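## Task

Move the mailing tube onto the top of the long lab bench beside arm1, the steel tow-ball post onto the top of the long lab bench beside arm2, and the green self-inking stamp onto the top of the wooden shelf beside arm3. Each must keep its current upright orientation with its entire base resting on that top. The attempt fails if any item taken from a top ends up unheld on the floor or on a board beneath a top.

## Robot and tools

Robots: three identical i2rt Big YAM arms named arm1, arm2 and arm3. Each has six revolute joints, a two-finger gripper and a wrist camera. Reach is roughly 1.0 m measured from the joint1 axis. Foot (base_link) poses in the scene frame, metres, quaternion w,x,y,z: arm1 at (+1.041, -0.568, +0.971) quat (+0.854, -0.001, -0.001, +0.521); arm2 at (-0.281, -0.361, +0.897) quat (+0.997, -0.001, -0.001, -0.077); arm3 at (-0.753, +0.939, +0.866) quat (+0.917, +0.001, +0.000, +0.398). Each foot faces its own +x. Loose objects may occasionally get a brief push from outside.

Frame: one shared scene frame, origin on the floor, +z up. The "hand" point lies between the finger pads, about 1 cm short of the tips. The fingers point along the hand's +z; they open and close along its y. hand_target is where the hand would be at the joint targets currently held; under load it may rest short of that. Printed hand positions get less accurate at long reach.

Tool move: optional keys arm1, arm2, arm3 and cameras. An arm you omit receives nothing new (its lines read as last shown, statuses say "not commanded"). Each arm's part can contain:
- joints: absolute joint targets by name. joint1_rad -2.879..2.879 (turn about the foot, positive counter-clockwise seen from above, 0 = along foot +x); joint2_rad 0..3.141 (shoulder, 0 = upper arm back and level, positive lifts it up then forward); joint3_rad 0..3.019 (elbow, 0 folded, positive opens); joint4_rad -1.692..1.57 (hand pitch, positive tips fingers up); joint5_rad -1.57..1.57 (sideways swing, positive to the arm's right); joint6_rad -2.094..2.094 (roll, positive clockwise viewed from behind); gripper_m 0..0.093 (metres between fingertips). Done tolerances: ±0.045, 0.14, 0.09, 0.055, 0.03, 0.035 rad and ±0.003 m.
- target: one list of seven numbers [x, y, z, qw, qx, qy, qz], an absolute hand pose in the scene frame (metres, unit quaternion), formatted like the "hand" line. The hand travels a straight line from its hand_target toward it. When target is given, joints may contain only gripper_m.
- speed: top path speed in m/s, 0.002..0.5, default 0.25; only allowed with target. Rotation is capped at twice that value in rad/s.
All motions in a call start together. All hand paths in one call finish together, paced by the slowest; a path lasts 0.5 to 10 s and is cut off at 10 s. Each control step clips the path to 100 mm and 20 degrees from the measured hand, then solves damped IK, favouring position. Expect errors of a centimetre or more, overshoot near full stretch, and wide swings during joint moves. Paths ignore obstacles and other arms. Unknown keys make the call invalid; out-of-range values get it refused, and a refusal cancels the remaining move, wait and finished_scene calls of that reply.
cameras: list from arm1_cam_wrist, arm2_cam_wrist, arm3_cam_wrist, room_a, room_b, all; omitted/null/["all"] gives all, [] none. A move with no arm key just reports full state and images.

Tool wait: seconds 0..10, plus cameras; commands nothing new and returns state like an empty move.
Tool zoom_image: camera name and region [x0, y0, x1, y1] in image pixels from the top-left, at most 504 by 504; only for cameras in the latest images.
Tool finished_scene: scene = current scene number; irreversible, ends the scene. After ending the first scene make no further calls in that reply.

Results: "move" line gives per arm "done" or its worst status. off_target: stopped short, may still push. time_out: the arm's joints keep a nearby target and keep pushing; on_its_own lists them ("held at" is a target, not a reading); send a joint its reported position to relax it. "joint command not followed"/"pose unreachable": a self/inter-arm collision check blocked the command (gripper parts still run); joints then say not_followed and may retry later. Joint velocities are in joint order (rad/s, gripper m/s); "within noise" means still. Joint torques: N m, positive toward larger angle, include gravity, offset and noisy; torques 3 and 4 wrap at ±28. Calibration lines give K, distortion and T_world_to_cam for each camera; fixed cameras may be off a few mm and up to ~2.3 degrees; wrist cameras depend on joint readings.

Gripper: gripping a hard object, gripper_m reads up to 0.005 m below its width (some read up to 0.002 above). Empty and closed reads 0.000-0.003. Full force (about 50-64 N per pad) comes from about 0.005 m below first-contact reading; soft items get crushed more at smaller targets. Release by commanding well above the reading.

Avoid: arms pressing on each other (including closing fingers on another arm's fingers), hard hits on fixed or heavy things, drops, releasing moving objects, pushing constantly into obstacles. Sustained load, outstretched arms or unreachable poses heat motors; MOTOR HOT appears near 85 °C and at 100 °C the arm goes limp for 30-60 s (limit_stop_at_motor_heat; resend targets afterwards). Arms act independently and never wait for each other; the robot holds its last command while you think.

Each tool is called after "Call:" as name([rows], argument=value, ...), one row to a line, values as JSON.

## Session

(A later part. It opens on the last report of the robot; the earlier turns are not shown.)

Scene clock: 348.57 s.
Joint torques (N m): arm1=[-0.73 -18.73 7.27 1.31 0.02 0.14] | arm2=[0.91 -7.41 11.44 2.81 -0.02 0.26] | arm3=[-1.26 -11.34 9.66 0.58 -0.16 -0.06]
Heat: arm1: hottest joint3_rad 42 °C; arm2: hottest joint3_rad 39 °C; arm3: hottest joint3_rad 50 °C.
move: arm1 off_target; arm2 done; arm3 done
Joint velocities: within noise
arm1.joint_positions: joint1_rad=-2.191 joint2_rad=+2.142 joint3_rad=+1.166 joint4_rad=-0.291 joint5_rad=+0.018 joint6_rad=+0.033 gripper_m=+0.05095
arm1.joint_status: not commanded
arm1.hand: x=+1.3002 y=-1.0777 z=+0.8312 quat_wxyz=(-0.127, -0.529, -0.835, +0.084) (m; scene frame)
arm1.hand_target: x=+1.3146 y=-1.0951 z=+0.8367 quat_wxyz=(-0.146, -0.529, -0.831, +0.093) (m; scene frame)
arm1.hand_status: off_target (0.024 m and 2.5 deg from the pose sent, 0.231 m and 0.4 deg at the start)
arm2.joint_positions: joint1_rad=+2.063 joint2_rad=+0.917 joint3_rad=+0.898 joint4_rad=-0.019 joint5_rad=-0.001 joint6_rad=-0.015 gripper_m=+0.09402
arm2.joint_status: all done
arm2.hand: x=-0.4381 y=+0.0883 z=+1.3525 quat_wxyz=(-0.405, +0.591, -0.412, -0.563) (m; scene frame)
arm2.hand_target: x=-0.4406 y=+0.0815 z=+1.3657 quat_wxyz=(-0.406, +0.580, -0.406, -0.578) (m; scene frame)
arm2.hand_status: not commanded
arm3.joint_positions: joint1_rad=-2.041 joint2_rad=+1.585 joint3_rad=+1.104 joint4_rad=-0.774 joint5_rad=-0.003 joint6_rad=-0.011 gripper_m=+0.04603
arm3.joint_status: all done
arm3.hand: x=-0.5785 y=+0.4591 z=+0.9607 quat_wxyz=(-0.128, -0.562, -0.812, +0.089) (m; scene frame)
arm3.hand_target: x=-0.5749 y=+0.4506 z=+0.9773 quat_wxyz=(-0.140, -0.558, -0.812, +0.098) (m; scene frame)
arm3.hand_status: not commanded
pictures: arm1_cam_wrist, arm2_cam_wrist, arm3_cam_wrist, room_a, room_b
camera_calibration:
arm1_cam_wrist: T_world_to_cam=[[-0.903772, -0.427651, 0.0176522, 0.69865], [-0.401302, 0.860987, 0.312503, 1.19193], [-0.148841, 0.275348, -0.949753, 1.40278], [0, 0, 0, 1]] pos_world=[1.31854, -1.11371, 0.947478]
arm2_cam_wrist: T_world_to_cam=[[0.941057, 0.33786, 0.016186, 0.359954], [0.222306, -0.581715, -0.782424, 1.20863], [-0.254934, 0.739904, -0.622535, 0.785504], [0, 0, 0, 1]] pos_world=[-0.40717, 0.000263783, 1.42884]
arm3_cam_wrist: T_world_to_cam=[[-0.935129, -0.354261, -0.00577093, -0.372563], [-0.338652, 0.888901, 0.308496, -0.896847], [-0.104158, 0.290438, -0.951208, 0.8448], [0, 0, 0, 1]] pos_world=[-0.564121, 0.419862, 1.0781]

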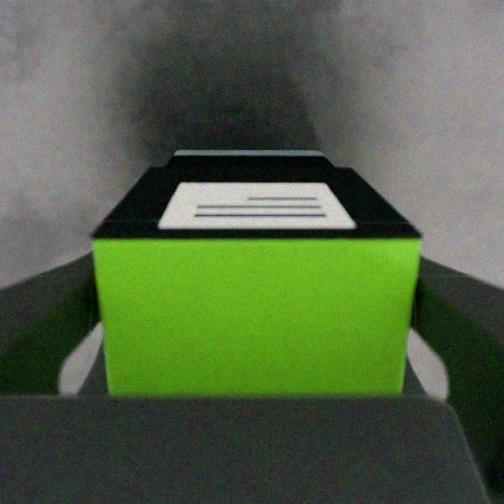

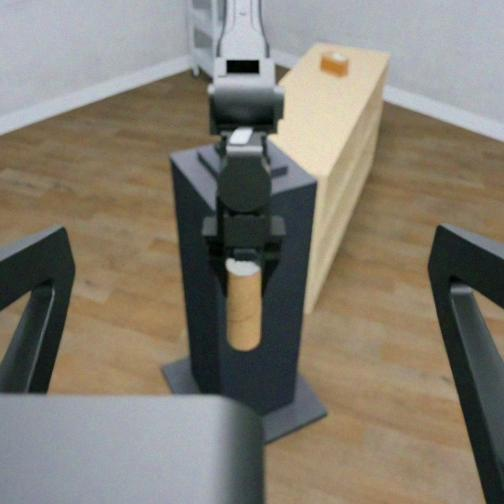

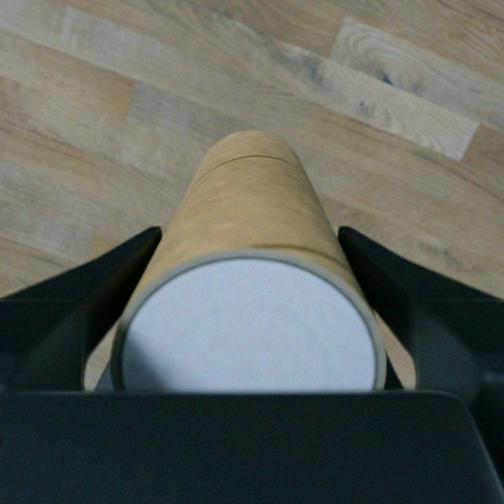

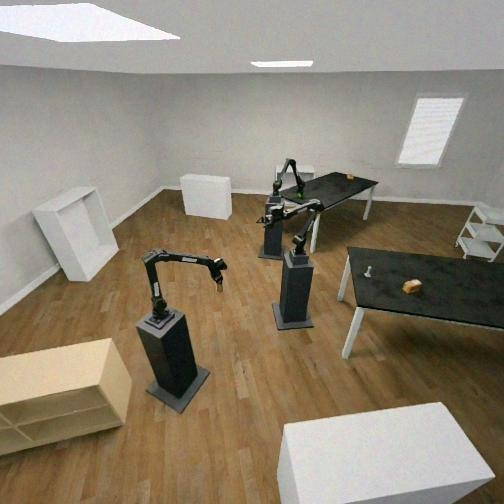

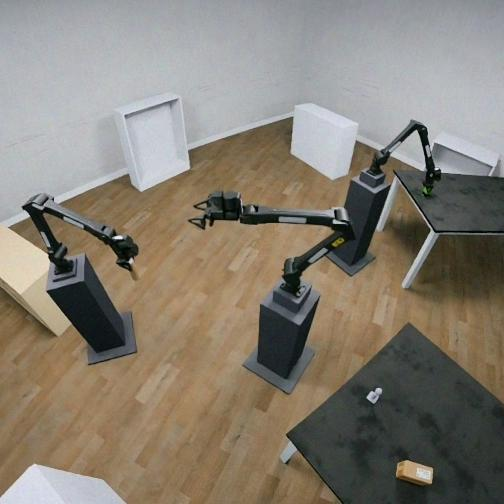

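Call:
move(arm1={"joints":{"gripper_m":0.085}}, arm3={"target":[-0.535,0.338,1.066,0.1422,0.5649,0.8068,-0.0996]}, arm2={"target":[-0.474,0.168,0.995,0.4056,-0.5793,0.4056,0.5793]})

Scene clock: 370.33 s.
Joint torques (N m): arm1=[-0.62 -18.78 7.28 1.32 0.03 0.14] | arm2=[1.2 -12.98 6.6 2.97 0.05 0.25] | arm3=[-1.2 -13.51 13.83 0.61 -0.01 0.08]
Heat: arm1: hottest joint3_rad 42 °C; arm2: hottest joint3_rad 39 °C; arm3: hottest joint3_rad 50 °C.
move: arm1 done; arm2 off_target; arm3 off_target
Joint velocities: within noise
arm1.joint_positions: joint1_rad=-2.191 joint2_rad=+2.142 joint3_rad=+1.166 joint4_rad=-0.291 joint5_rad=+0.018 joint6_rad=+0.033 gripper_m=+0.08492
arm1.joint_status: all done
arm1.hand: x=+1.3002 y=-1.0777 z=+0.8312 quat_wxyz=(-0.127, -0.529, -0.835, +0.084) (m; scene frame)
arm1.hand_target: x=+1.3146 y=-1.0951 z=+0.8368 quat_wxyz=(-0.146, -0.529, -0.831, +0.093) (m; scene frame)
arm1.hand_status: not commanded
arm2.joint_positions: joint1_rad=+2.067 joint2_rad=+1.898 joint3_rad=+0.583 joint4_rad=+1.276 joint5_rad=-0.001 joint6_rad=-0.015 gripper_m=+0.09402
arm2.joint_status: not commanded
arm2.hand: x=-0.4653 y=+0.1597 z=+0.9846 quat_wxyz=(-0.404, +0.592, -0.411, -0.563) (m; scene frame)
arm2.hand_target: x=-0.4738 y=+0.1675 z=+0.9951 quat_wxyz=(-0.405, +0.579, -0.406, -0.579) (m; scene frame)
arm2.hand_status: off_target (0.016 m and 2.5 deg from the pose sent, 0.368 m and 2.5 deg at the start)
arm3.joint_positions: joint1_rad=-2.041 joint2_rad=+1.784 joint3_rad=+1.591 joint4_rad=-1.079 joint5_rad=-0.003 joint6_rad=-0.008 gripper_m=+0.04603
arm3.joint_status: not commanded
arm3.hand: x=-0.5423 y=+0.3598 z=+1.0403 quat_wxyz=(-0.121, -0.564, -0.812, +0.084) (m; scene frame)
arm3.hand_target: x=-0.5356 y=+0.3400 z=+1.0664 quat_wxyz=(-0.143, -0.565, -0.807, +0.100) (m; scene frame)
arm3.hand_status: off_target (0.034 m and 3.1 deg from the pose sent, 0.166 m and 2.1 deg at the start)
pictures: arm1_cam_wrist, arm2_cam_wrist, arm3_cam_wrist, room_a, room_b
camera_calibration:
arm1_cam_wrist: T_world_to_cam=[[-0.903772, -0.427651, 0.0176522, 0.69865], [-0.401302, 0.860987, 0.312503, 1.19193], [-0.148841, 0.275348, -0.949753, 1.40278], [0, 0, 0, 1]] pos_world=[1.31854, -1.11371, 0.947478]
arm2_cam_wrist: T_world_to_cam=[[0.939753, 0.341472, 0.0161816, 0.366316], [0.224728, -0.581412, -0.781957, 0.969036], [-0.257608, 0.738483, -0.623122, 0.496237], [0, 0, 0, 1]] pos_world=[-0.434181, 0.0718602, 1.06103]
arm3_cam_wrist: T_world_to_cam=[[-0.936064, -0.351767, -0.00671561, -0.373939], [-0.334665, 0.884341, 0.325484, -0.834651], [-0.108556, 0.306921, -0.945524, 0.93901], [0, 0, 0, 1]] pos_world=[-0.527424, 0.318375, 1.15701]

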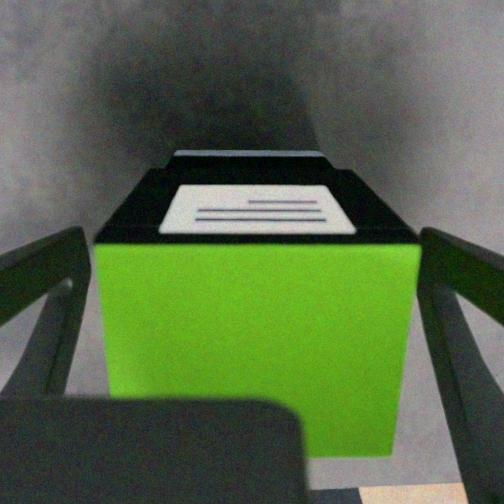

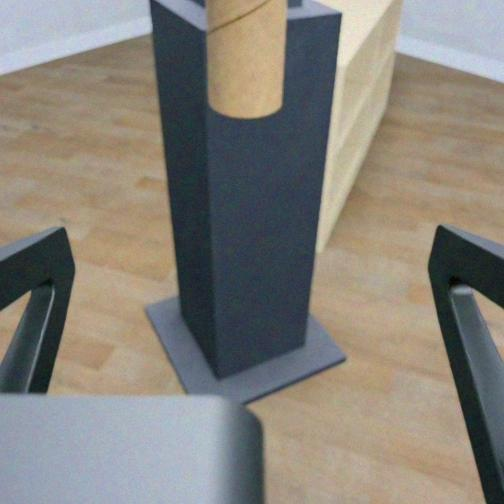

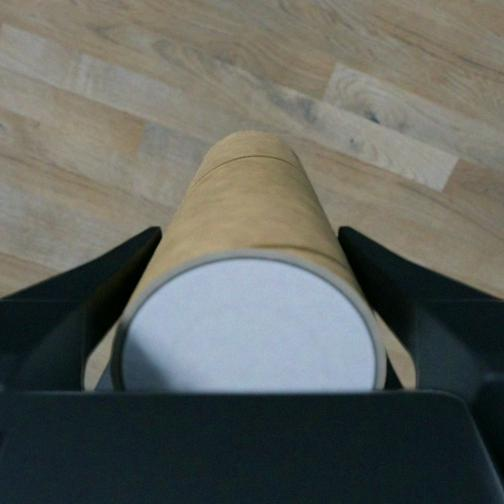

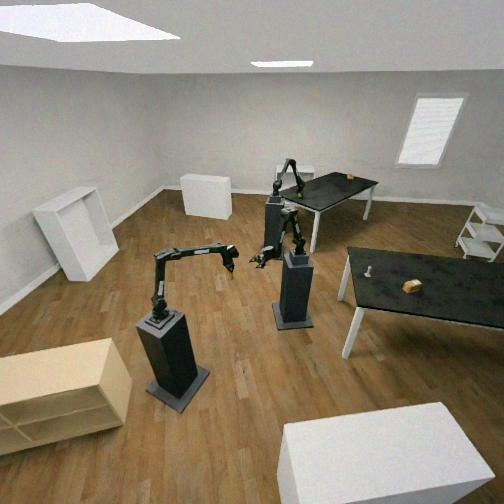

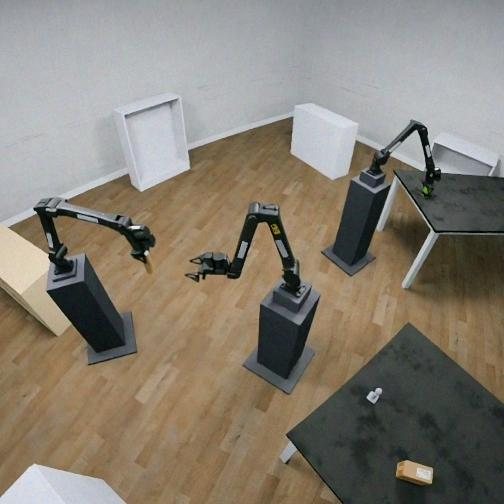

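Call:
move(arm1={"target":[1.290,-1.040,1.0,0.1464,0.5291,0.8306,-0.0933]}, arm2={"target":[-0.551,0.372,0.988,0.4056,-0.5793,0.4056,0.5793],"speed":0.15})

Scene clock: 397.33 s.
Joint torques (N m): arm1=[-0.56 -17.96 5.96 0.46 0.11 0.16] | arm2=[0.73 -20.25 11.41 1.69 0.07 0.19] | arm3=[-1.2 -13.22 13.75 0.64 -0.01 0.08]
Heat: arm1: hottest joint3_rad 42 °C; arm2: hottest joint1_rad 38 °C; arm3: hottest joint3_rad 56 °C.
move: arm1 done; arm2 off_target
Joint velocities: within noise
arm1.joint_positions: joint1_rad=-2.183 joint2_rad=+1.737 joint3_rad=+1.074 joint4_rad=-0.558 joint5_rad=+0.018 joint6_rad=+0.040 gripper_m=+0.08492
arm1.joint_status: not commanded
arm1.hand: x=+1.2873 y=-1.0450 z=+0.9964 quat_wxyz=(-0.147, -0.527, -0.831, +0.095) (m; scene frame)
arm1.hand_target: x=+1.2899 y=-1.0400 z=+0.9999 quat_wxyz=(-0.146, -0.529, -0.831, +0.093) (m; scene frame)
arm1.hand_status: done (0.007 m and 0.3 deg from the pose sent, 0.173 m and 2.5 deg at the start)
arm2.joint_positions: joint1_rad=+2.068 joint2_rad=+2.185 joint3_rad=+1.235 joint4_rad=+0.927 joint5_rad=+0.003 joint6_rad=-0.015 gripper_m=+0.09402
arm2.joint_status: not commanded
arm2.hand: x=-0.5371 y=+0.3609 z=+0.9805 quat_wxyz=(-0.408, +0.588, -0.409, -0.567) (m; scene frame)
arm2.hand_target: x=-0.5506 y=+0.3707 z=+0.9883 quat_wxyz=(-0.405, +0.579, -0.406, -0.579) (m; scene frame)
arm2.hand_status: off_target (0.019 m and 1.7 deg from the pose sent, 0.229 m and 2.5 deg at the start)
arm3: as last shown
arm3.joint_positions: joint1_rad=-2.041 joint2_rad=+1.784 joint3_rad=+1.592 joint4_rad=-1.079 joint5_rad=-0.003 joint6_rad=-0.008 gripper_m=+0.04603
arm3.hand: x=-0.5422 y=+0.3595 z=+1.0407 quat_wxyz=(-0.121, -0.564, -0.812, +0.084) (m; scene frame)
pictures: arm1_cam_wrist, arm2_cam_wrist, arm3_cam_wrist, room_a, room_b
camera_calibration:
arm1_cam_wrist: T_world_to_cam=[[-0.903977, -0.427337, 0.0144407, 0.701877], [-0.408142, 0.872454, 0.268782, 1.17139], [-0.12746, 0.237079, -0.963093, 1.49463], [0, 0, 0, 1]] pos_world=[1.30308, -1.07639, 1.11448]
arm2_cam_wrist: T_world_to_cam=[[0.940625, 0.339051, 0.0163716, 0.36629], [0.219346, -0.570304, -0.791607, 1.10146], [-0.259058, 0.748196, -0.610812, 0.310165], [0, 0, 0, 1]] pos_world=[-0.505792, 0.271913, 1.05538]
arm3_cam_wrist: T_world_to_cam=[[-0.936058, -0.351782, -0.00675609, -0.373916], [-0.33478, 0.884582, 0.324711, -0.833935], [-0.108251, 0.30621, -0.945789, 0.940112], [0, 0, 0, 1]] pos_world=[-0.527424, 0.318275, 1.15741]

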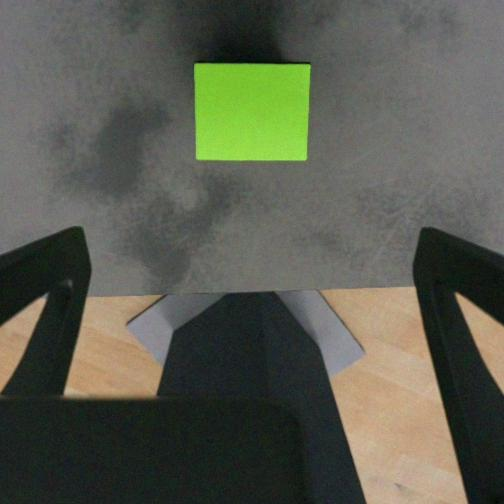

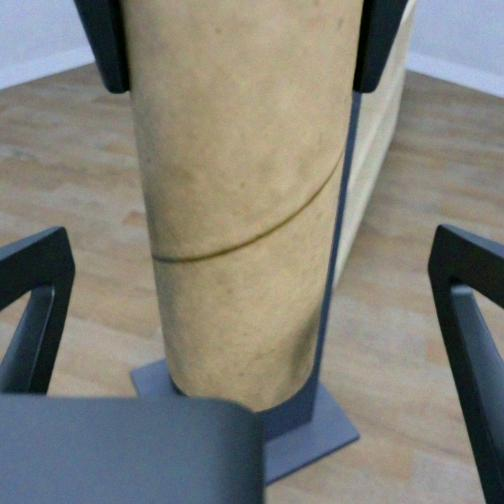

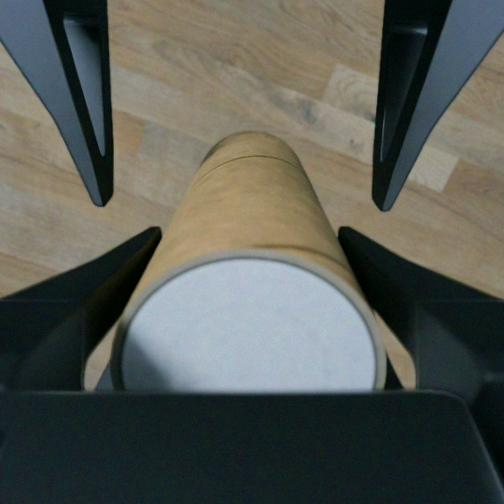

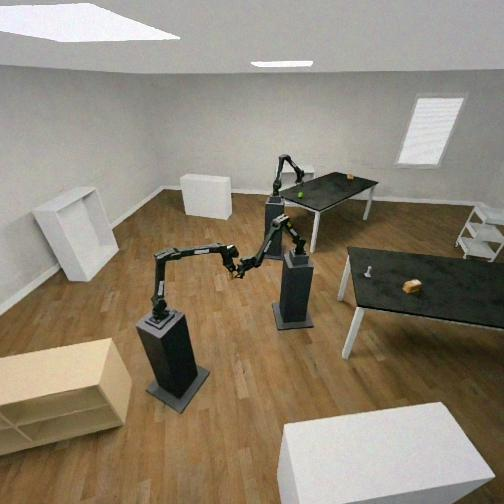

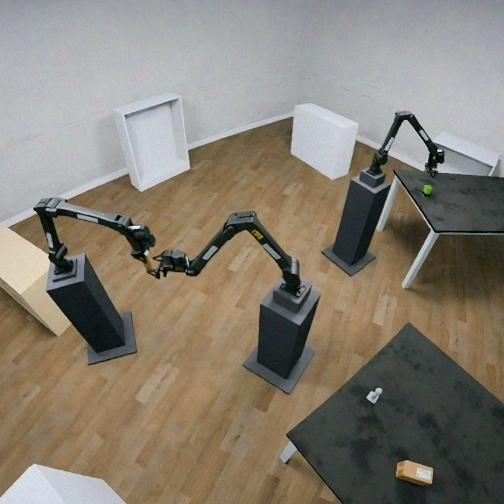

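Call:
move(arm2={"target":[-0.559,0.392,0.988,0.4056,-0.5793,0.4056,0.5793],"speed":0.15}, arm1={"joints":{"joint1_rad":1.89}}, cameras=["arm2_cam_wrist","arm3_cam_wrist","room_b"])

Scene clock: 411.23 s.
Joint torques (N m): arm1=[-1.2 -18.02 6.06 0.42 0.09 0.13] | arm2=[1.38 -21.01 11.86 1.85 0.03 0.27] | arm3=[-1.2 -13.33 13.74 0.62 -0.02 0.09]
Heat: arm1: hottest joint3_rad 41 °C; arm2: hottest joint3_rad 39 °C; arm3: hottest joint3_rad 57 °C.
move: arm1 done; arm2 off_target
Joint velocities: within noise
arm1.joint_positions: joint1_rad=+1.892 joint2_rad=+1.737 joint3_rad=+1.073 joint4_rad=-0.557 joint5_rad=+0.019 joint6_rad=+0.041 gripper_m=+0.08498
arm1.joint_status: all done
arm1.hand: x=+0.5102 y=-0.4818 z=+0.9939 quat_wxyz=(-0.019, +0.980, -0.097, -0.172) (m; scene frame)
arm1.hand_target: x=+0.5137 y=-0.4811 z=+0.9975 quat_wxyz=(-0.018, +0.980, -0.104, -0.170) (m; scene frame)
arm1.hand_status: not commanded
arm2.joint_positions: joint1_rad=+2.069 joint2_rad=+2.220 joint3_rad=+1.310 joint4_rad=+0.885 joint5_rad=+0.003 joint6_rad=-0.015 gripper_m=+0.09402
arm2.joint_status: not commanded
arm2.hand: x=-0.5448 y=+0.3810 z=+0.9798 quat_wxyz=(-0.407, +0.588, -0.409, -0.567) (m; scene frame)
arm2.hand_target: x=-0.5586 y=+0.3906 z=+0.9884 quat_wxyz=(-0.405, +0.579, -0.406, -0.579) (m; scene frame)
arm2.hand_status: off_target (0.020 m and 1.8 deg from the pose sent, 0.039 m and 1.7 deg at the start)
arm3: as last shown
arm3.hand: x=-0.5422 y=+0.3594 z=+1.0408 quat_wxyz=(-0.121, -0.564, -0.812, +0.084) (m; scene frame)
pictures: arm2_cam_wrist, arm3_cam_wrist, room_b
camera_calibration:
arm2_cam_wrist: T_world_to_cam=[[0.940599, 0.339122, 0.0164182, 0.366643], [0.219729, -0.571157, -0.790885, 1.1139], [-0.258829, 0.747513, -0.611745, 0.294129], [0, 0, 0, 1]] pos_world=[-0.513491, 0.292009, 1.05488]
arm3_cam_wrist: T_world_to_cam=[[-0.936067, -0.351757, -0.00673322, -0.373896], [-0.334785, 0.884695, 0.324398, -0.833554], [-0.108152, 0.305912, -0.945897, 0.940615], [0, 0, 0, 1]] pos_world=[-0.527324, 0.318175, 1.15761]

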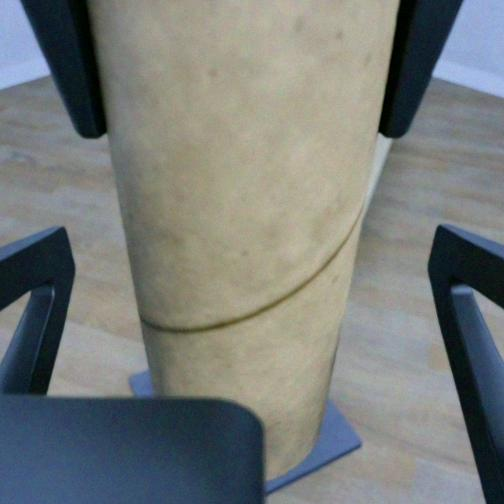

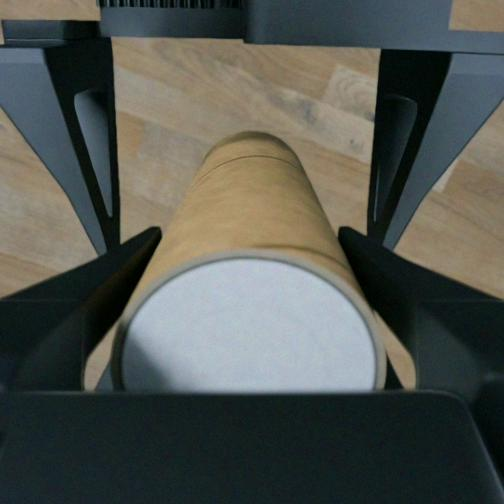

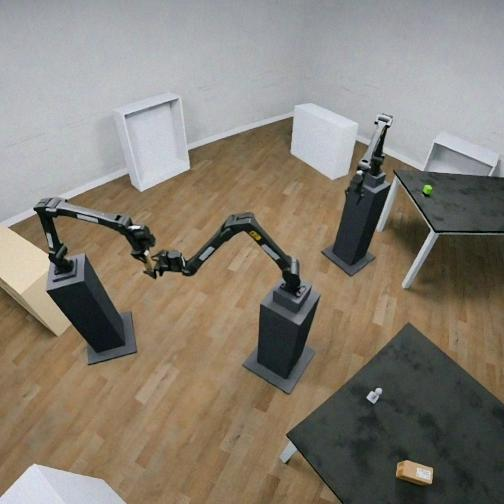

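Call:
move(arm2={"joints":{"gripper_m":0.043}}, cameras=["arm2_cam_wrist"])

Call:
move(arm3={"joints":{"gripper_m":0.08}}, cameras=["arm2_cam_wrist","arm3_cam_wrist"])

Scene clock: 421.60 s.
Joint torques (N m): arm1=[-1.49 -17.96 6.05 0.43 0.09 0.13] | arm2=[1.9 -20.89 11.93 1.78 -0.04 0.19] | arm3=[-1.32 -13.45 13.74 0.59 0.07 0.08]
Heat: arm1: hottest joint3_rad 41 °C; arm2: hottest joint3_rad 40 °C; arm3: hottest joint3_rad 57 °C.
move: arm2 off_target
Joint velocities: within noise
arm1: as last shown
arm2.joint_positions: joint1_rad=+2.072 joint2_rad=+2.220 joint3_rad=+1.310 joint4_rad=+0.885 joint5_rad=+0.005 joint6_rad=-0.012 gripper_m=+0.04642
arm2.joint_status: gripper_m off_target (ended at +0.04644, target +0.04300)
arm2.hand: x=-0.5469 y=+0.3802 z=+0.9797 quat_wxyz=(-0.406, +0.588, -0.409, -0.568) (m; scene frame)
arm2.hand_target: x=-0.5587 y=+0.3906 z=+0.9884 quat_wxyz=(-0.405, +0.579, -0.405, -0.579) (m; scene frame)
arm2.hand_status: not commanded
arm3.joint_positions: joint1_rad=-2.041 joint2_rad=+1.784 joint3_rad=+1.592 joint4_rad=-1.079 joint5_rad=-0.005 joint6_rad=-0.007 gripper_m=+0.04603
arm3.joint_status: not commanded
arm3.hand: x=-0.5419 y=+0.3595 z=+1.0408 quat_wxyz=(-0.122, -0.564, -0.812, +0.084) (m; scene frame)
arm3.hand_target: x=-0.5358 y=+0.3399 z=+1.0664 quat_wxyz=(-0.143, -0.565, -0.807, +0.100) (m; scene frame)
arm3.hand_status: not commanded
pictures: arm2_cam_wrist
camera_calibration:
arm2_cam_wrist: T_world_to_cam=[[0.940039, 0.340804, 0.0133537, 0.370883], [0.218552, -0.57185, -0.79071, 1.11332], [-0.261841, 0.746217, -0.612045, 0.293143], [0, 0, 0, 1]] pos_world=[-0.515206, 0.291504, 1.05477]

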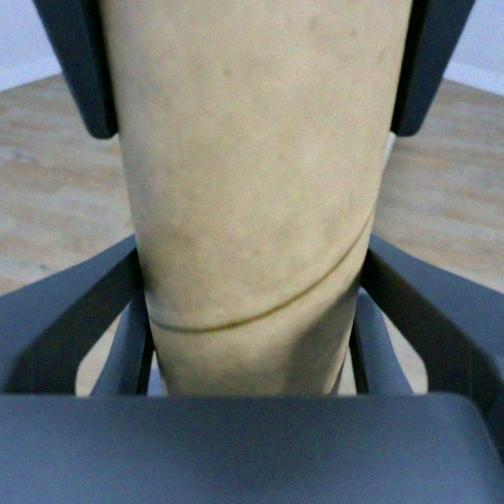

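Scene clock: 422.23 s.
Joint torques (N m): arm1=[-1.49 -17.96 6.05 0.42 0.09 0.13] | arm2=[1.2 -21.48 11.73 1.98 0.03 0.18] | arm3=[-1.44 -13.39 13.75 0.65 0.07 0.08]
Heat: arm1: hottest joint3_rad 41 °C; arm2: hottest joint3_rad 40 °C; arm3: hottest joint3_rad 57 °C.
move: arm3 done
Joint velocities: within noise
arm1: as last shown
arm2.joint_positions: joint1_rad=+2.072 joint2_rad=+2.223 joint3_rad=+1.310 joint4_rad=+0.884 joint5_rad=+0.005 joint6_rad=-0.012 gripper_m=+0.04640
arm2.joint_status: not commanded
arm2.hand: x=-0.5468 y=+0.3801 z=+0.9771 quat_wxyz=(-0.405, +0.589, -0.410, -0.567) (m; scene frame)
arm2.hand_target: x=-0.5587 y=+0.3906 z=+0.9882 quat_wxyz=(-0.405, +0.579, -0.406, -0.579) (m; scene frame)
arm2.hand_status: not commanded
arm3.joint_positions: joint1_rad=-2.041 joint2_rad=+1.784 joint3_rad=+1.592 joint4_rad=-1.079 joint5_rad=-0.005 joint6_rad=-0.007 gripper_m=+0.07986
arm3.joint_status: all done
arm3.hand: x=-0.5419 y=+0.3595 z=+1.0408 quat_wxyz=(-0.122, -0.564, -0.812, +0.084) (m; scene frame)
arm3.hand_target: x=-0.5358 y=+0.3399 z=+1.0664 quat_wxyz=(-0.143, -0.565, -0.807, +0.100) (m; scene frame)
arm3.hand_status: not commanded
pictures: arm2_cam_wrist, arm3_cam_wrist
camera_calibration:
arm2_cam_wrist: T_world_to_cam=[[0.939998, 0.340933, 0.0129848, 0.37121], [0.219447, -0.575027, -0.788154, 1.11031], [-0.261241, 0.743713, -0.615341, 0.296233], [0, 0, 0, 1]] pos_world=[-0.515203, 0.29159, 1.05256]
arm3_cam_wrist: T_world_to_cam=[[-0.935975, -0.351958, -0.00871566, -0.371359], [-0.335586, 0.884404, 0.324362, -0.833897], [-0.106454, 0.30652, -0.945893, 0.941291], [0, 0, 0, 1]] pos_world=[-0.527223, 0.318275, 1.15761]

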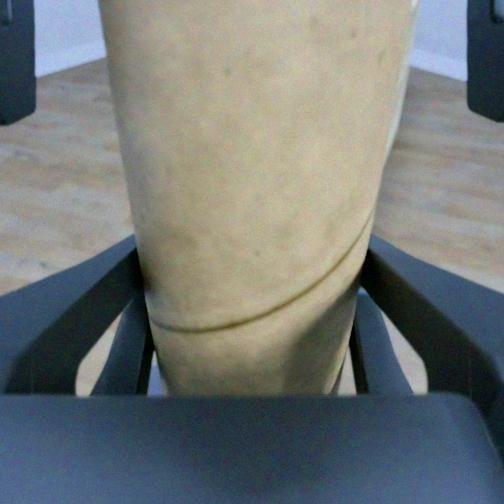

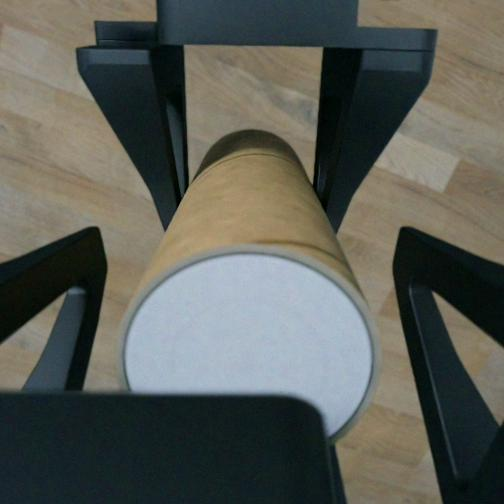

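Call:
move(arm3={"target":[-0.549,0.378,1.18,0.1422,0.5649,0.8068,-0.0996]}, cameras=["arm2_cam_wrist"])

Call:
move(arm2={"target":[-0.489,0.202,1.02,0.4056,-0.5793,0.4056,0.5793]}, arm1={"target":[0.56,-0.492,1.14,0.0136,0.9818,-0.0773,-0.1731]}, cameras=["arm2_cam_wrist","room_b"])

Scene clock: 440.23 s.
Joint torques (N m): arm1=[-1.55 -18.02 6.06 0.42 0.09 0.12] | arm2=[1.03 -20.84 11.84 2.11 -0.01 0.2] | arm3=[-1.38 -12.4 13.53 0.57 0.07 0.08]
Heat: arm1: hottest joint3_rad 40 °C; arm2: hottest joint3_rad 41 °C; arm3: hottest joint3_rad 58 °C.
move: arm3 off_target
Joint velocities: within noise
arm1, arm2: as last shown
arm2.joint_positions: joint1_rad=+2.072 joint2_rad=+2.223 joint3_rad=+1.310 joint4_rad=+0.883 joint5_rad=+0.005 joint6_rad=-0.012 gripper_m=+0.04640
arm2.hand: x=-0.5468 y=+0.3801 z=+0.9770 quat_wxyz=(-0.405, +0.589, -0.410, -0.566) (m; scene frame)
arm3.joint_positions: joint1_rad=-2.041 joint2_rad=+1.671 joint3_rad=+1.740 joint4_rad=-1.337 joint5_rad=-0.005 joint6_rad=-0.007 gripper_m=+0.07996
arm3.joint_status: not commanded
arm3.hand: x=-0.5534 y=+0.3915 z=+1.1545 quat_wxyz=(-0.123, -0.564, -0.812, +0.084) (m; scene frame)
arm3.hand_target: x=-0.5496 y=+0.3795 z=+1.1799 quat_wxyz=(-0.143, -0.565, -0.807, +0.100) (m; scene frame)
arm3.hand_status: off_target (0.029 m and 2.9 deg from the pose sent, 0.141 m and 3.0 deg at the start; pose on its path clipped on 6 of 43 steps)
pictures: arm2_cam_wrist
camera_calibration:
arm2_cam_wrist: T_world_to_cam=[[0.940005, 0.340913, 0.0129938, 0.371209], [0.219539, -0.575307, -0.787924, 1.1102], [-0.261139, 0.743505, -0.615635, 0.296656], [0, 0, 0, 1]] pos_world=[-0.515202, 0.291588, 1.05256]

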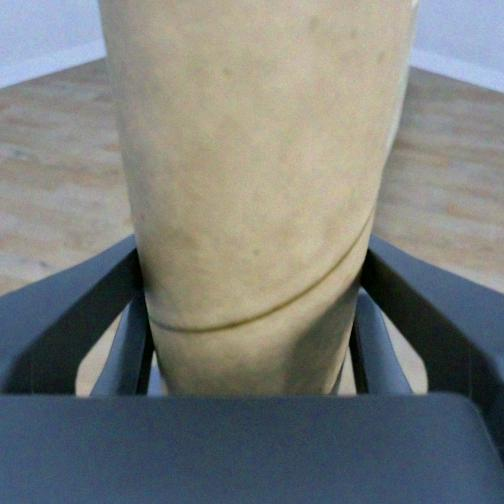

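Scene clock: 441.87 s.
Joint torques (N m): arm1=[-2.08 -14.62 11.34 0.53 -0.08 -0.13] | arm2=[0.67 -18.49 5.38 3.02 0.06 0.19] | arm3=[-1.44 -12.34 13.49 0.61 0.08 0.09]
Heat: arm1: hottest joint3_rad 41 °C; arm2: hottest joint3_rad 41 °C; arm3: hottest joint3_rad 58 °C.
move: arm1 off_target; arm2 off_target
Joint velocities: within noise
arm1.joint_positions: joint1_rad=+1.879 joint2_rad=+1.437 joint3_rad=+1.076 joint4_rad=-0.917 joint5_rad=-0.056 joint6_rad=+0.005 gripper_m=+0.08498
arm1.joint_status: not commanded
arm1.hand: x=+0.5779 y=-0.4990 z=+1.1124 quat_wxyz=(+0.016, +0.986, -0.081, -0.146) (m; scene frame)
arm1.hand_target: x=+0.5613 y=-0.4921 z=+1.1402 quat_wxyz=(+0.013, +0.982, -0.077, -0.173) (m; scene frame)
arm1.hand_status: off_target (0.034 m and 3.1 deg from the pose sent, 0.155 m and 4.4 deg at the start)
arm2.joint_positions: joint1_rad=+2.073 joint2_rad=+1.901 joint3_rad=+0.714 joint4_rad=+1.137 joint5_rad=+0.005 joint6_rad=-0.012 gripper_m=+0.04640
arm2.joint_status: not commanded
arm2.hand: x=-0.4834 y=+0.2037 z=+0.9965 quat_wxyz=(-0.400, +0.595, -0.414, -0.560) (m; scene frame)
arm2.hand_target: x=-0.4890 y=+0.2019 z=+1.0196 quat_wxyz=(-0.405, +0.579, -0.406, -0.579) (m; scene frame)
arm2.hand_status: off_target (0.024 m and 3.1 deg from the pose sent, 0.192 m and 1.9 deg at the start)
arm3: as last shown
arm3.hand_target: x=-0.5496 y=+0.3794 z=+1.1799 quat_wxyz=(-0.143, -0.565, -0.807, +0.100) (m; scene frame)
pictures: arm2_cam_wrist, room_b
camera_calibration:
arm2_cam_wrist: T_world_to_cam=[[0.939803, 0.341468, 0.0129947, 0.371207], [0.225326, -0.590666, -0.774818, 1.00298], [-0.2569, 0.731104, -0.632051, 0.477161], [0, 0, 0, 1]] pos_world=[-0.452278, 0.116818, 1.0739]

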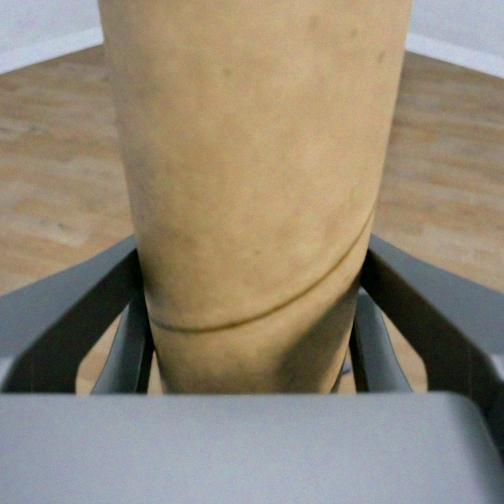

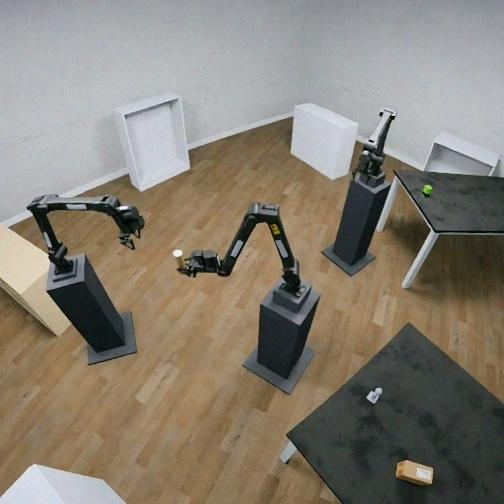

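Call:
move(arm2={"joints":{"joint1_rad":0.0}}, arm1={"target":[0.466,-0.474,1.20,0.0135,-0.9818,0.0764,0.1731]}, cameras=["arm1_cam_wrist","arm2_cam_wrist"])

Call:
move(arm2={"target":[0.452,-0.476,0.997,0.705,0.0549,0.705,-0.0549]})

Scene clock: 467.97 s.
Joint torques (N m): arm1=[-0.79 -16.5 12.11 0.38 0.1 -0.09] | arm2=[-0.03 -17.67 5.35 3.11 -0.09 0.18] | arm3=[-1.26 -12.45 13.52 0.64 0.08 0.09]
Heat: arm1: hottest joint3_rad 46 °C; arm2: hottest joint2_rad 40 °C; arm3: hottest joint3_rad 57 °C.
move: arm1 off_target; arm2 done
Joint velocities: within noise
arm1.joint_positions: joint1_rad=+1.879 joint2_rad=+1.627 joint3_rad=+1.472 joint4_rad=-1.102 joint5_rad=-0.003 joint6_rad=+0.004 gripper_m=+0.08498
arm1.joint_status: not commanded
arm1.hand: x=+0.4834 y=-0.4736 z=+1.1794 quat_wxyz=(-0.011, +0.984, -0.084, -0.155) (m; scene frame)
arm1.hand_target: x=+0.4673 y=-0.4741 z=+1.2001 quat_wxyz=(-0.014, +0.982, -0.077, -0.174) (m; scene frame)
arm1.hand_status: off_target (0.027 m and 2.3 deg from the pose sent, 0.144 m and 4.6 deg at the start)
arm2.joint_positions: joint1_rad=+0.001 joint2_rad=+1.901 joint3_rad=+0.714 joint4_rad=+1.137 joint5_rad=+0.008 joint6_rad=-0.012 gripper_m=+0.04640
arm2.joint_status: all done
arm2.hand: x=+0.3118 y=-0.4545 z=+0.9980 quat_wxyz=(-0.687, -0.054, -0.722, +0.060) (m; scene frame)
arm2.hand_target: x=+0.3119 y=-0.4553 z=+1.0211 quat_wxyz=(-0.706, -0.058, -0.704, +0.058) (m; scene frame)
arm2.hand_status: not commanded
arm3: as last shown
pictures: arm1_cam_wrist, arm2_cam_wrist
camera_calibration:
arm1_cam_wrist: T_world_to_cam=[[0.167443, 0.985856, 0.00709671, 0.376667], [0.937782, -0.161491, 0.307384, -0.890323], [0.304182, -0.0448141, -0.951559, 1.07715], [0, 0, 0, 1]] pos_world=[0.44421, -0.466847, 1.29597]
arm2_cam_wrist: T_world_to_cam=[[-0.154888, -0.987838, 0.0136498, -0.414847], [-0.624172, 0.0871386, -0.776413, 1.01073], [0.76578, -0.128777, -0.630077, 0.452009], [0, 0, 0, 1]] pos_world=[0.220473, -0.439666, 1.0752]

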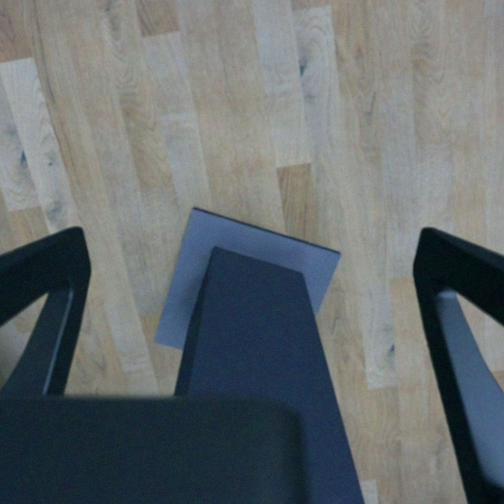

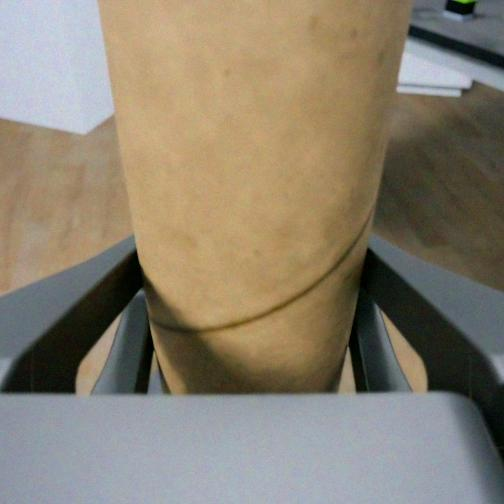

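Scene clock: 469.47 s.
Joint torques (N m): arm1=[-0.85 -16.44 12.11 0.39 0.09 -0.09] | arm2=[0.09 -18.67 10.97 1.91 -0.21 0.19] | arm3=[-1.32 -12.34 13.53 0.64 0.06 0.09]
Heat: arm1: hottest joint3_rad 46 °C; arm2: hottest joint2_rad 40 °C; arm3: hottest joint3_rad 57 °C.
move: arm2 off_target
Joint velocities: within noise
arm1, arm3: as last shown
arm1.hand_target: x=+0.4672 y=-0.4741 z=+1.2001 quat_wxyz=(-0.014, +0.982, -0.077, -0.174) (m; scene frame)
arm2.joint_positions: joint1_rad=+0.001 joint2_rad=+2.112 joint3_rad=+1.102 joint4_rad=+0.981 joint5_rad=+0.003 joint6_rad=-0.012 gripper_m=+0.04640
arm2.joint_status: not commanded
arm2.hand: x=+0.4369 y=-0.4731 z=+0.9876 quat_wxyz=(-0.695, -0.052, -0.715, +0.059) (m; scene frame)
arm2.hand_target: x=+0.4509 y=-0.4758 z=+0.9974 quat_wxyz=(-0.705, -0.055, -0.705, +0.055) (m; scene frame)
arm2.hand_status: off_target (0.018 m and 1.7 deg from the pose sent, 0.142 m and 2.9 deg at the start)
pictures: arm1_cam_wrist, arm2_cam_wrist, arm3_cam_wrist, room_a, room_b
camera_calibration:
arm1_cam_wrist: T_world_to_cam=[[0.167443, 0.985856, 0.00709671, 0.376667], [0.937782, -0.161491, 0.307384, -0.890323], [0.304182, -0.0448141, -0.951559, 1.07715], [0, 0, 0, 1]] pos_world=[0.44421, -0.466847, 1.29597]
arm2_cam_wrist: T_world_to_cam=[[-0.150655, -0.988493, 0.0135586, -0.415782], [-0.608038, 0.0818384, -0.789679, 1.08598], [0.779483, -0.127213, -0.613371, 0.325504], [0, 0, 0, 1]] pos_world=[0.343954, -0.458464, 1.06287]
arm3_cam_wrist: T_world_to_cam=[[-0.936099, -0.35163, -0.00872158, -0.37016], [-0.335559, 0.885334, 0.321843, -0.900288], [-0.105448, 0.304203, -0.946753, 1.04017], [0, 0, 0, 1]] pos_world=[-0.538922, 0.350474, 1.27131]

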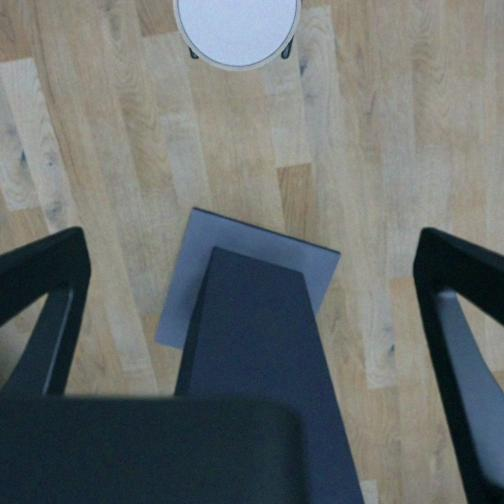

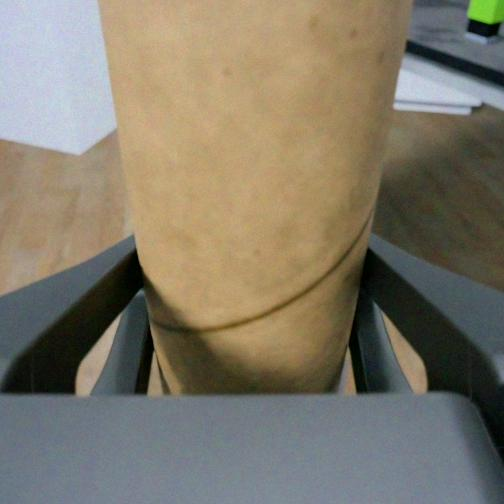

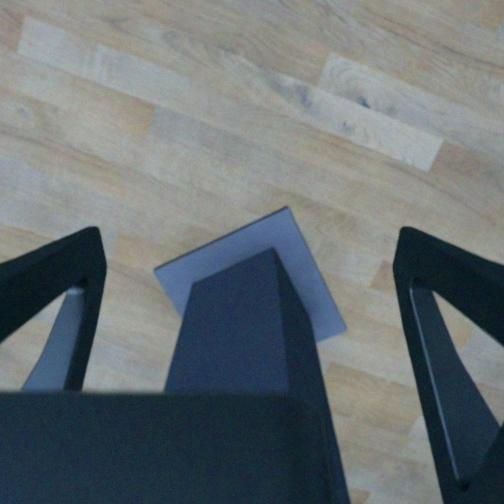

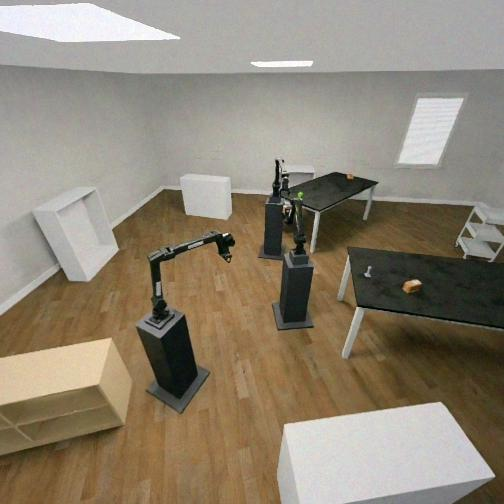

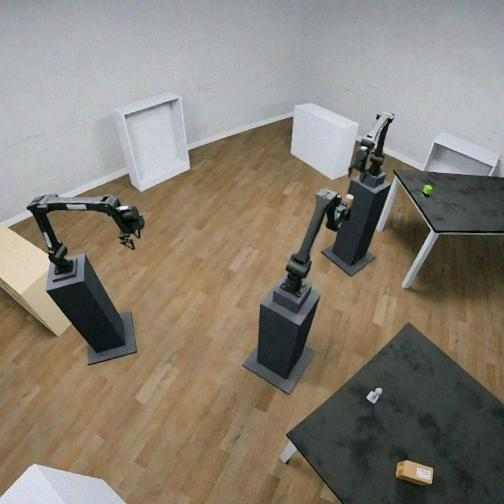

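Call:
move(arm1={"target":[0.398,-0.467,1.070,0.0135,-0.9818,0.0764,0.1731],"speed":0.12}, cameras=["arm1_cam_wrist","arm2_cam_wrist"])

Scene clock: 482.97 s.
Joint torques (N m): arm1=[-0.5 -19.9 11.18 1.25 0.1 -0.03] | arm2=[-0.26 -18.9 11 1.83 -0.22 0.18] | arm3=[-1.38 -12.4 13.52 0.65 0.07 0.08]
Heat: arm1: hottest joint3_rad 45 °C; arm2: hottest joint2_rad 41 °C; arm3: hottest joint3_rad 57 °C.
move: arm1 off_target
Joint velocities: within noise
arm1.joint_positions: joint1_rad=+1.882 joint2_rad=+1.885 joint3_rad=+1.476 joint4_rad=-0.876 joint5_rad=-0.001 joint6_rad=+0.004 gripper_m=+0.08498
arm1.joint_status: not commanded
arm1.hand: x=+0.4252 y=-0.4658 z=+1.0490 quat_wxyz=(-0.010, +0.987, -0.083, -0.141) (m; scene frame)
arm1.hand_target: x=+0.3998 y=-0.4674 z=+1.0708 quat_wxyz=(-0.013, +0.982, -0.076, -0.173) (m; scene frame)
arm1.hand_status: off_target (0.034 m and 3.8 deg from the pose sent, 0.139 m and 2.3 deg at the start)
arm2, arm3: as last shown
pictures: arm1_cam_wrist, arm2_cam_wrist
camera_calibration:
arm1_cam_wrist: T_world_to_cam=[[0.164372, 0.986358, 0.00896361, 0.379234], [0.929193, -0.157882, 0.334176, -0.817194], [0.331032, -0.0466002, -0.942468, 0.949254], [0, 0, 0, 1]] pos_world=[0.382762, -0.458846, 1.16433]
arm2_cam_wrist: T_world_to_cam=[[-0.150655, -0.988493, 0.0135586, -0.415782], [-0.608038, 0.0818384, -0.789679, 1.08598], [0.779483, -0.127213, -0.613371, 0.325504], [0, 0, 0, 1]] pos_world=[0.343954, -0.458464, 1.06287]

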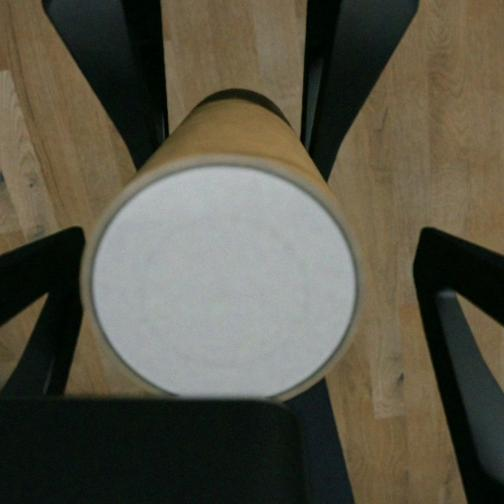

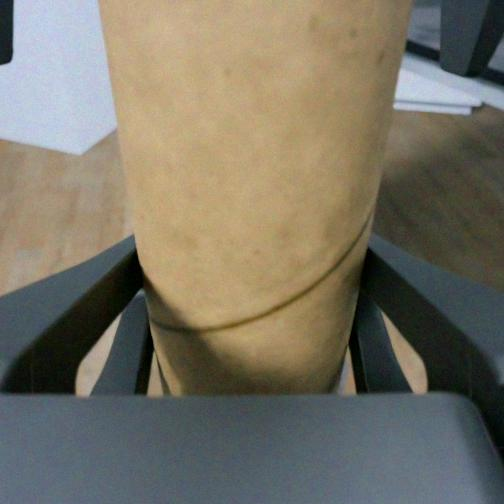

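Call:
move(arm1={"target":[0.387,-0.473,1.070,0.0135,-0.9818,0.0764,0.1731],"speed":0.12}, cameras=["arm1_cam_wrist"])

Call:
move(arm1={"joints":{"gripper_m":0.043}}, cameras=["arm1_cam_wrist","arm2_cam_wrist"])

Scene clock: 498.50 s.
Joint torques (N m): arm1=[-0.73 -19.6 11.29 0.83 0.1 0.1] | arm2=[-0.62 -19.31 10.93 1.69 -0.18 0.19] | arm3=[-1.32 -12.34 13.53 0.55 0.08 0.09]
Heat: arm1: hottest joint3_rad 47 °C; arm2: hottest joint2_rad 41 °C; arm3: hottest joint3_rad 57 °C.
move: arm1 off_target
Joint velocities: within noise
arm1.joint_positions: joint1_rad=+1.896 joint2_rad=+1.903 joint3_rad=+1.514 joint4_rad=-0.876 joint5_rad=+0.003 joint6_rad=+0.004 gripper_m=+0.08498
arm1.joint_status: not commanded
arm1.hand: x=+0.4104 y=-0.4720 z=+1.0538 quat_wxyz=(-0.012, +0.986, -0.076, -0.150) (m; scene frame)
arm1.hand_target: x=+0.3884 y=-0.4732 z=+1.0704 quat_wxyz=(-0.013, +0.982, -0.076, -0.173) (m; scene frame)
arm1.hand_status: off_target (0.028 m and 2.7 deg from the pose sent, 0.044 m and 3.8 deg at the start)
arm2, arm3: as last shown
pictures: arm1_cam_wrist
camera_calibration:
arm1_cam_wrist: T_world_to_cam=[[0.151532, 0.988368, 0.012892, 0.38984], [0.937273, -0.147816, 0.315705, -0.785042], [0.313938, -0.035756, -0.94877, 0.977234], [0, 0, 0, 1]] pos_world=[0.369934, -0.466405, 1.16999]

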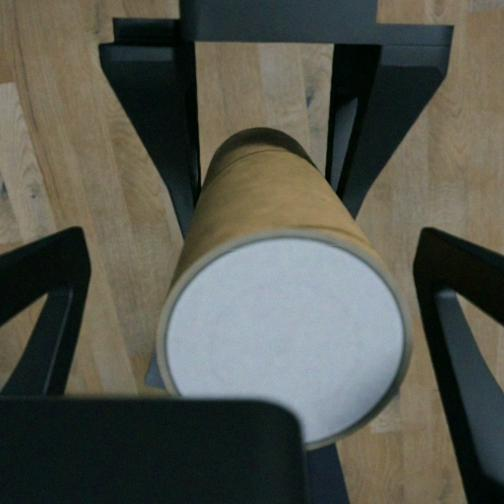

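Scene clock: 499.20 s.
Joint torques (N m): arm1=[-0.67 -19.55 11.33 0.85 -0.05 0.1] | arm2=[0.15 -18.96 10.8 1.89 -0.17 0.15] | arm3=[-1.44 -12.45 13.56 0.58 0.07 0.08]
Heat: arm1: hottest joint3_rad 47 °C; arm2: hottest joint2_rad 41 °C; arm3: hottest joint3_rad 57 °C.
move: arm1 done
Joint velocities: within noise
arm1.joint_positions: joint1_rad=+1.896 joint2_rad=+1.903 joint3_rad=+1.514 joint4_rad=-0.876 joint5_rad=+0.008 joint6_rad=+0.004 gripper_m=+0.04524
arm1.joint_status: all done
arm1.hand: x=+0.4105 y=-0.4710 z=+1.0538 quat_wxyz=(-0.014, +0.986, -0.077, -0.150) (m; scene frame)
arm1.hand_target: x=+0.3884 y=-0.4734 z=+1.0704 quat_wxyz=(-0.013, +0.982, -0.076, -0.173) (m; scene frame)
arm1.hand_status: not commanded
arm2.joint_positions: joint1_rad=+0.000 joint2_rad=+2.112 joint3_rad=+1.102 joint4_rad=+0.981 joint5_rad=+0.004 joint6_rad=-0.008 gripper_m=+0.04639
arm2.joint_status: not commanded
arm2.hand: x=+0.4368 y=-0.4742 z=+0.9876 quat_wxyz=(-0.695, -0.054, -0.715, +0.059) (m; scene frame)
arm2.hand_target: x=+0.4509 y=-0.4759 z=+0.9975 quat_wxyz=(-0.705, -0.055, -0.705, +0.055) (m; scene frame)
arm2.hand_status: not commanded
arm3: as last shown
pictures: arm1_cam_wrist, arm2_cam_wrist
camera_calibration:
arm1_cam_wrist: T_world_to_cam=[[0.153051, 0.988074, 0.0169166, 0.383819], [0.936846, -0.15052, 0.315694, -0.786135], [0.314475, -0.0324688, -0.94871, 0.978487], [0, 0, 0, 1]] pos_world=[0.370035, -0.465801, 1.16999]
arm2_cam_wrist: T_world_to_cam=[[-0.152597, -0.988233, 0.0104836, -0.412937], [-0.60745, 0.0854211, -0.789751, 1.08748], [0.779563, -0.126882, -0.613338, 0.325597], [0, 0, 0, 1]] pos_world=[0.343753, -0.45966, 1.06287]

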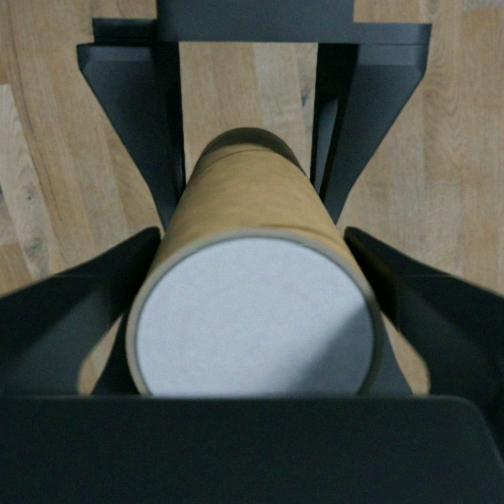

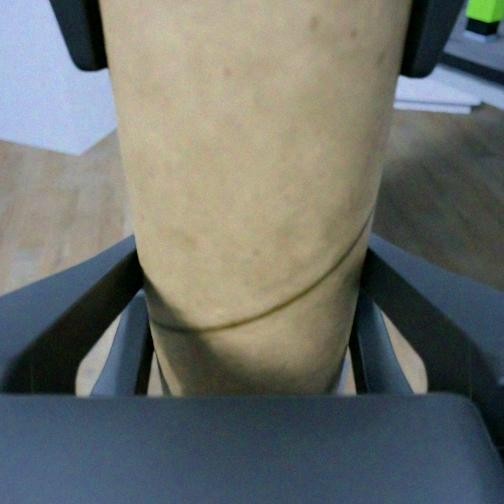

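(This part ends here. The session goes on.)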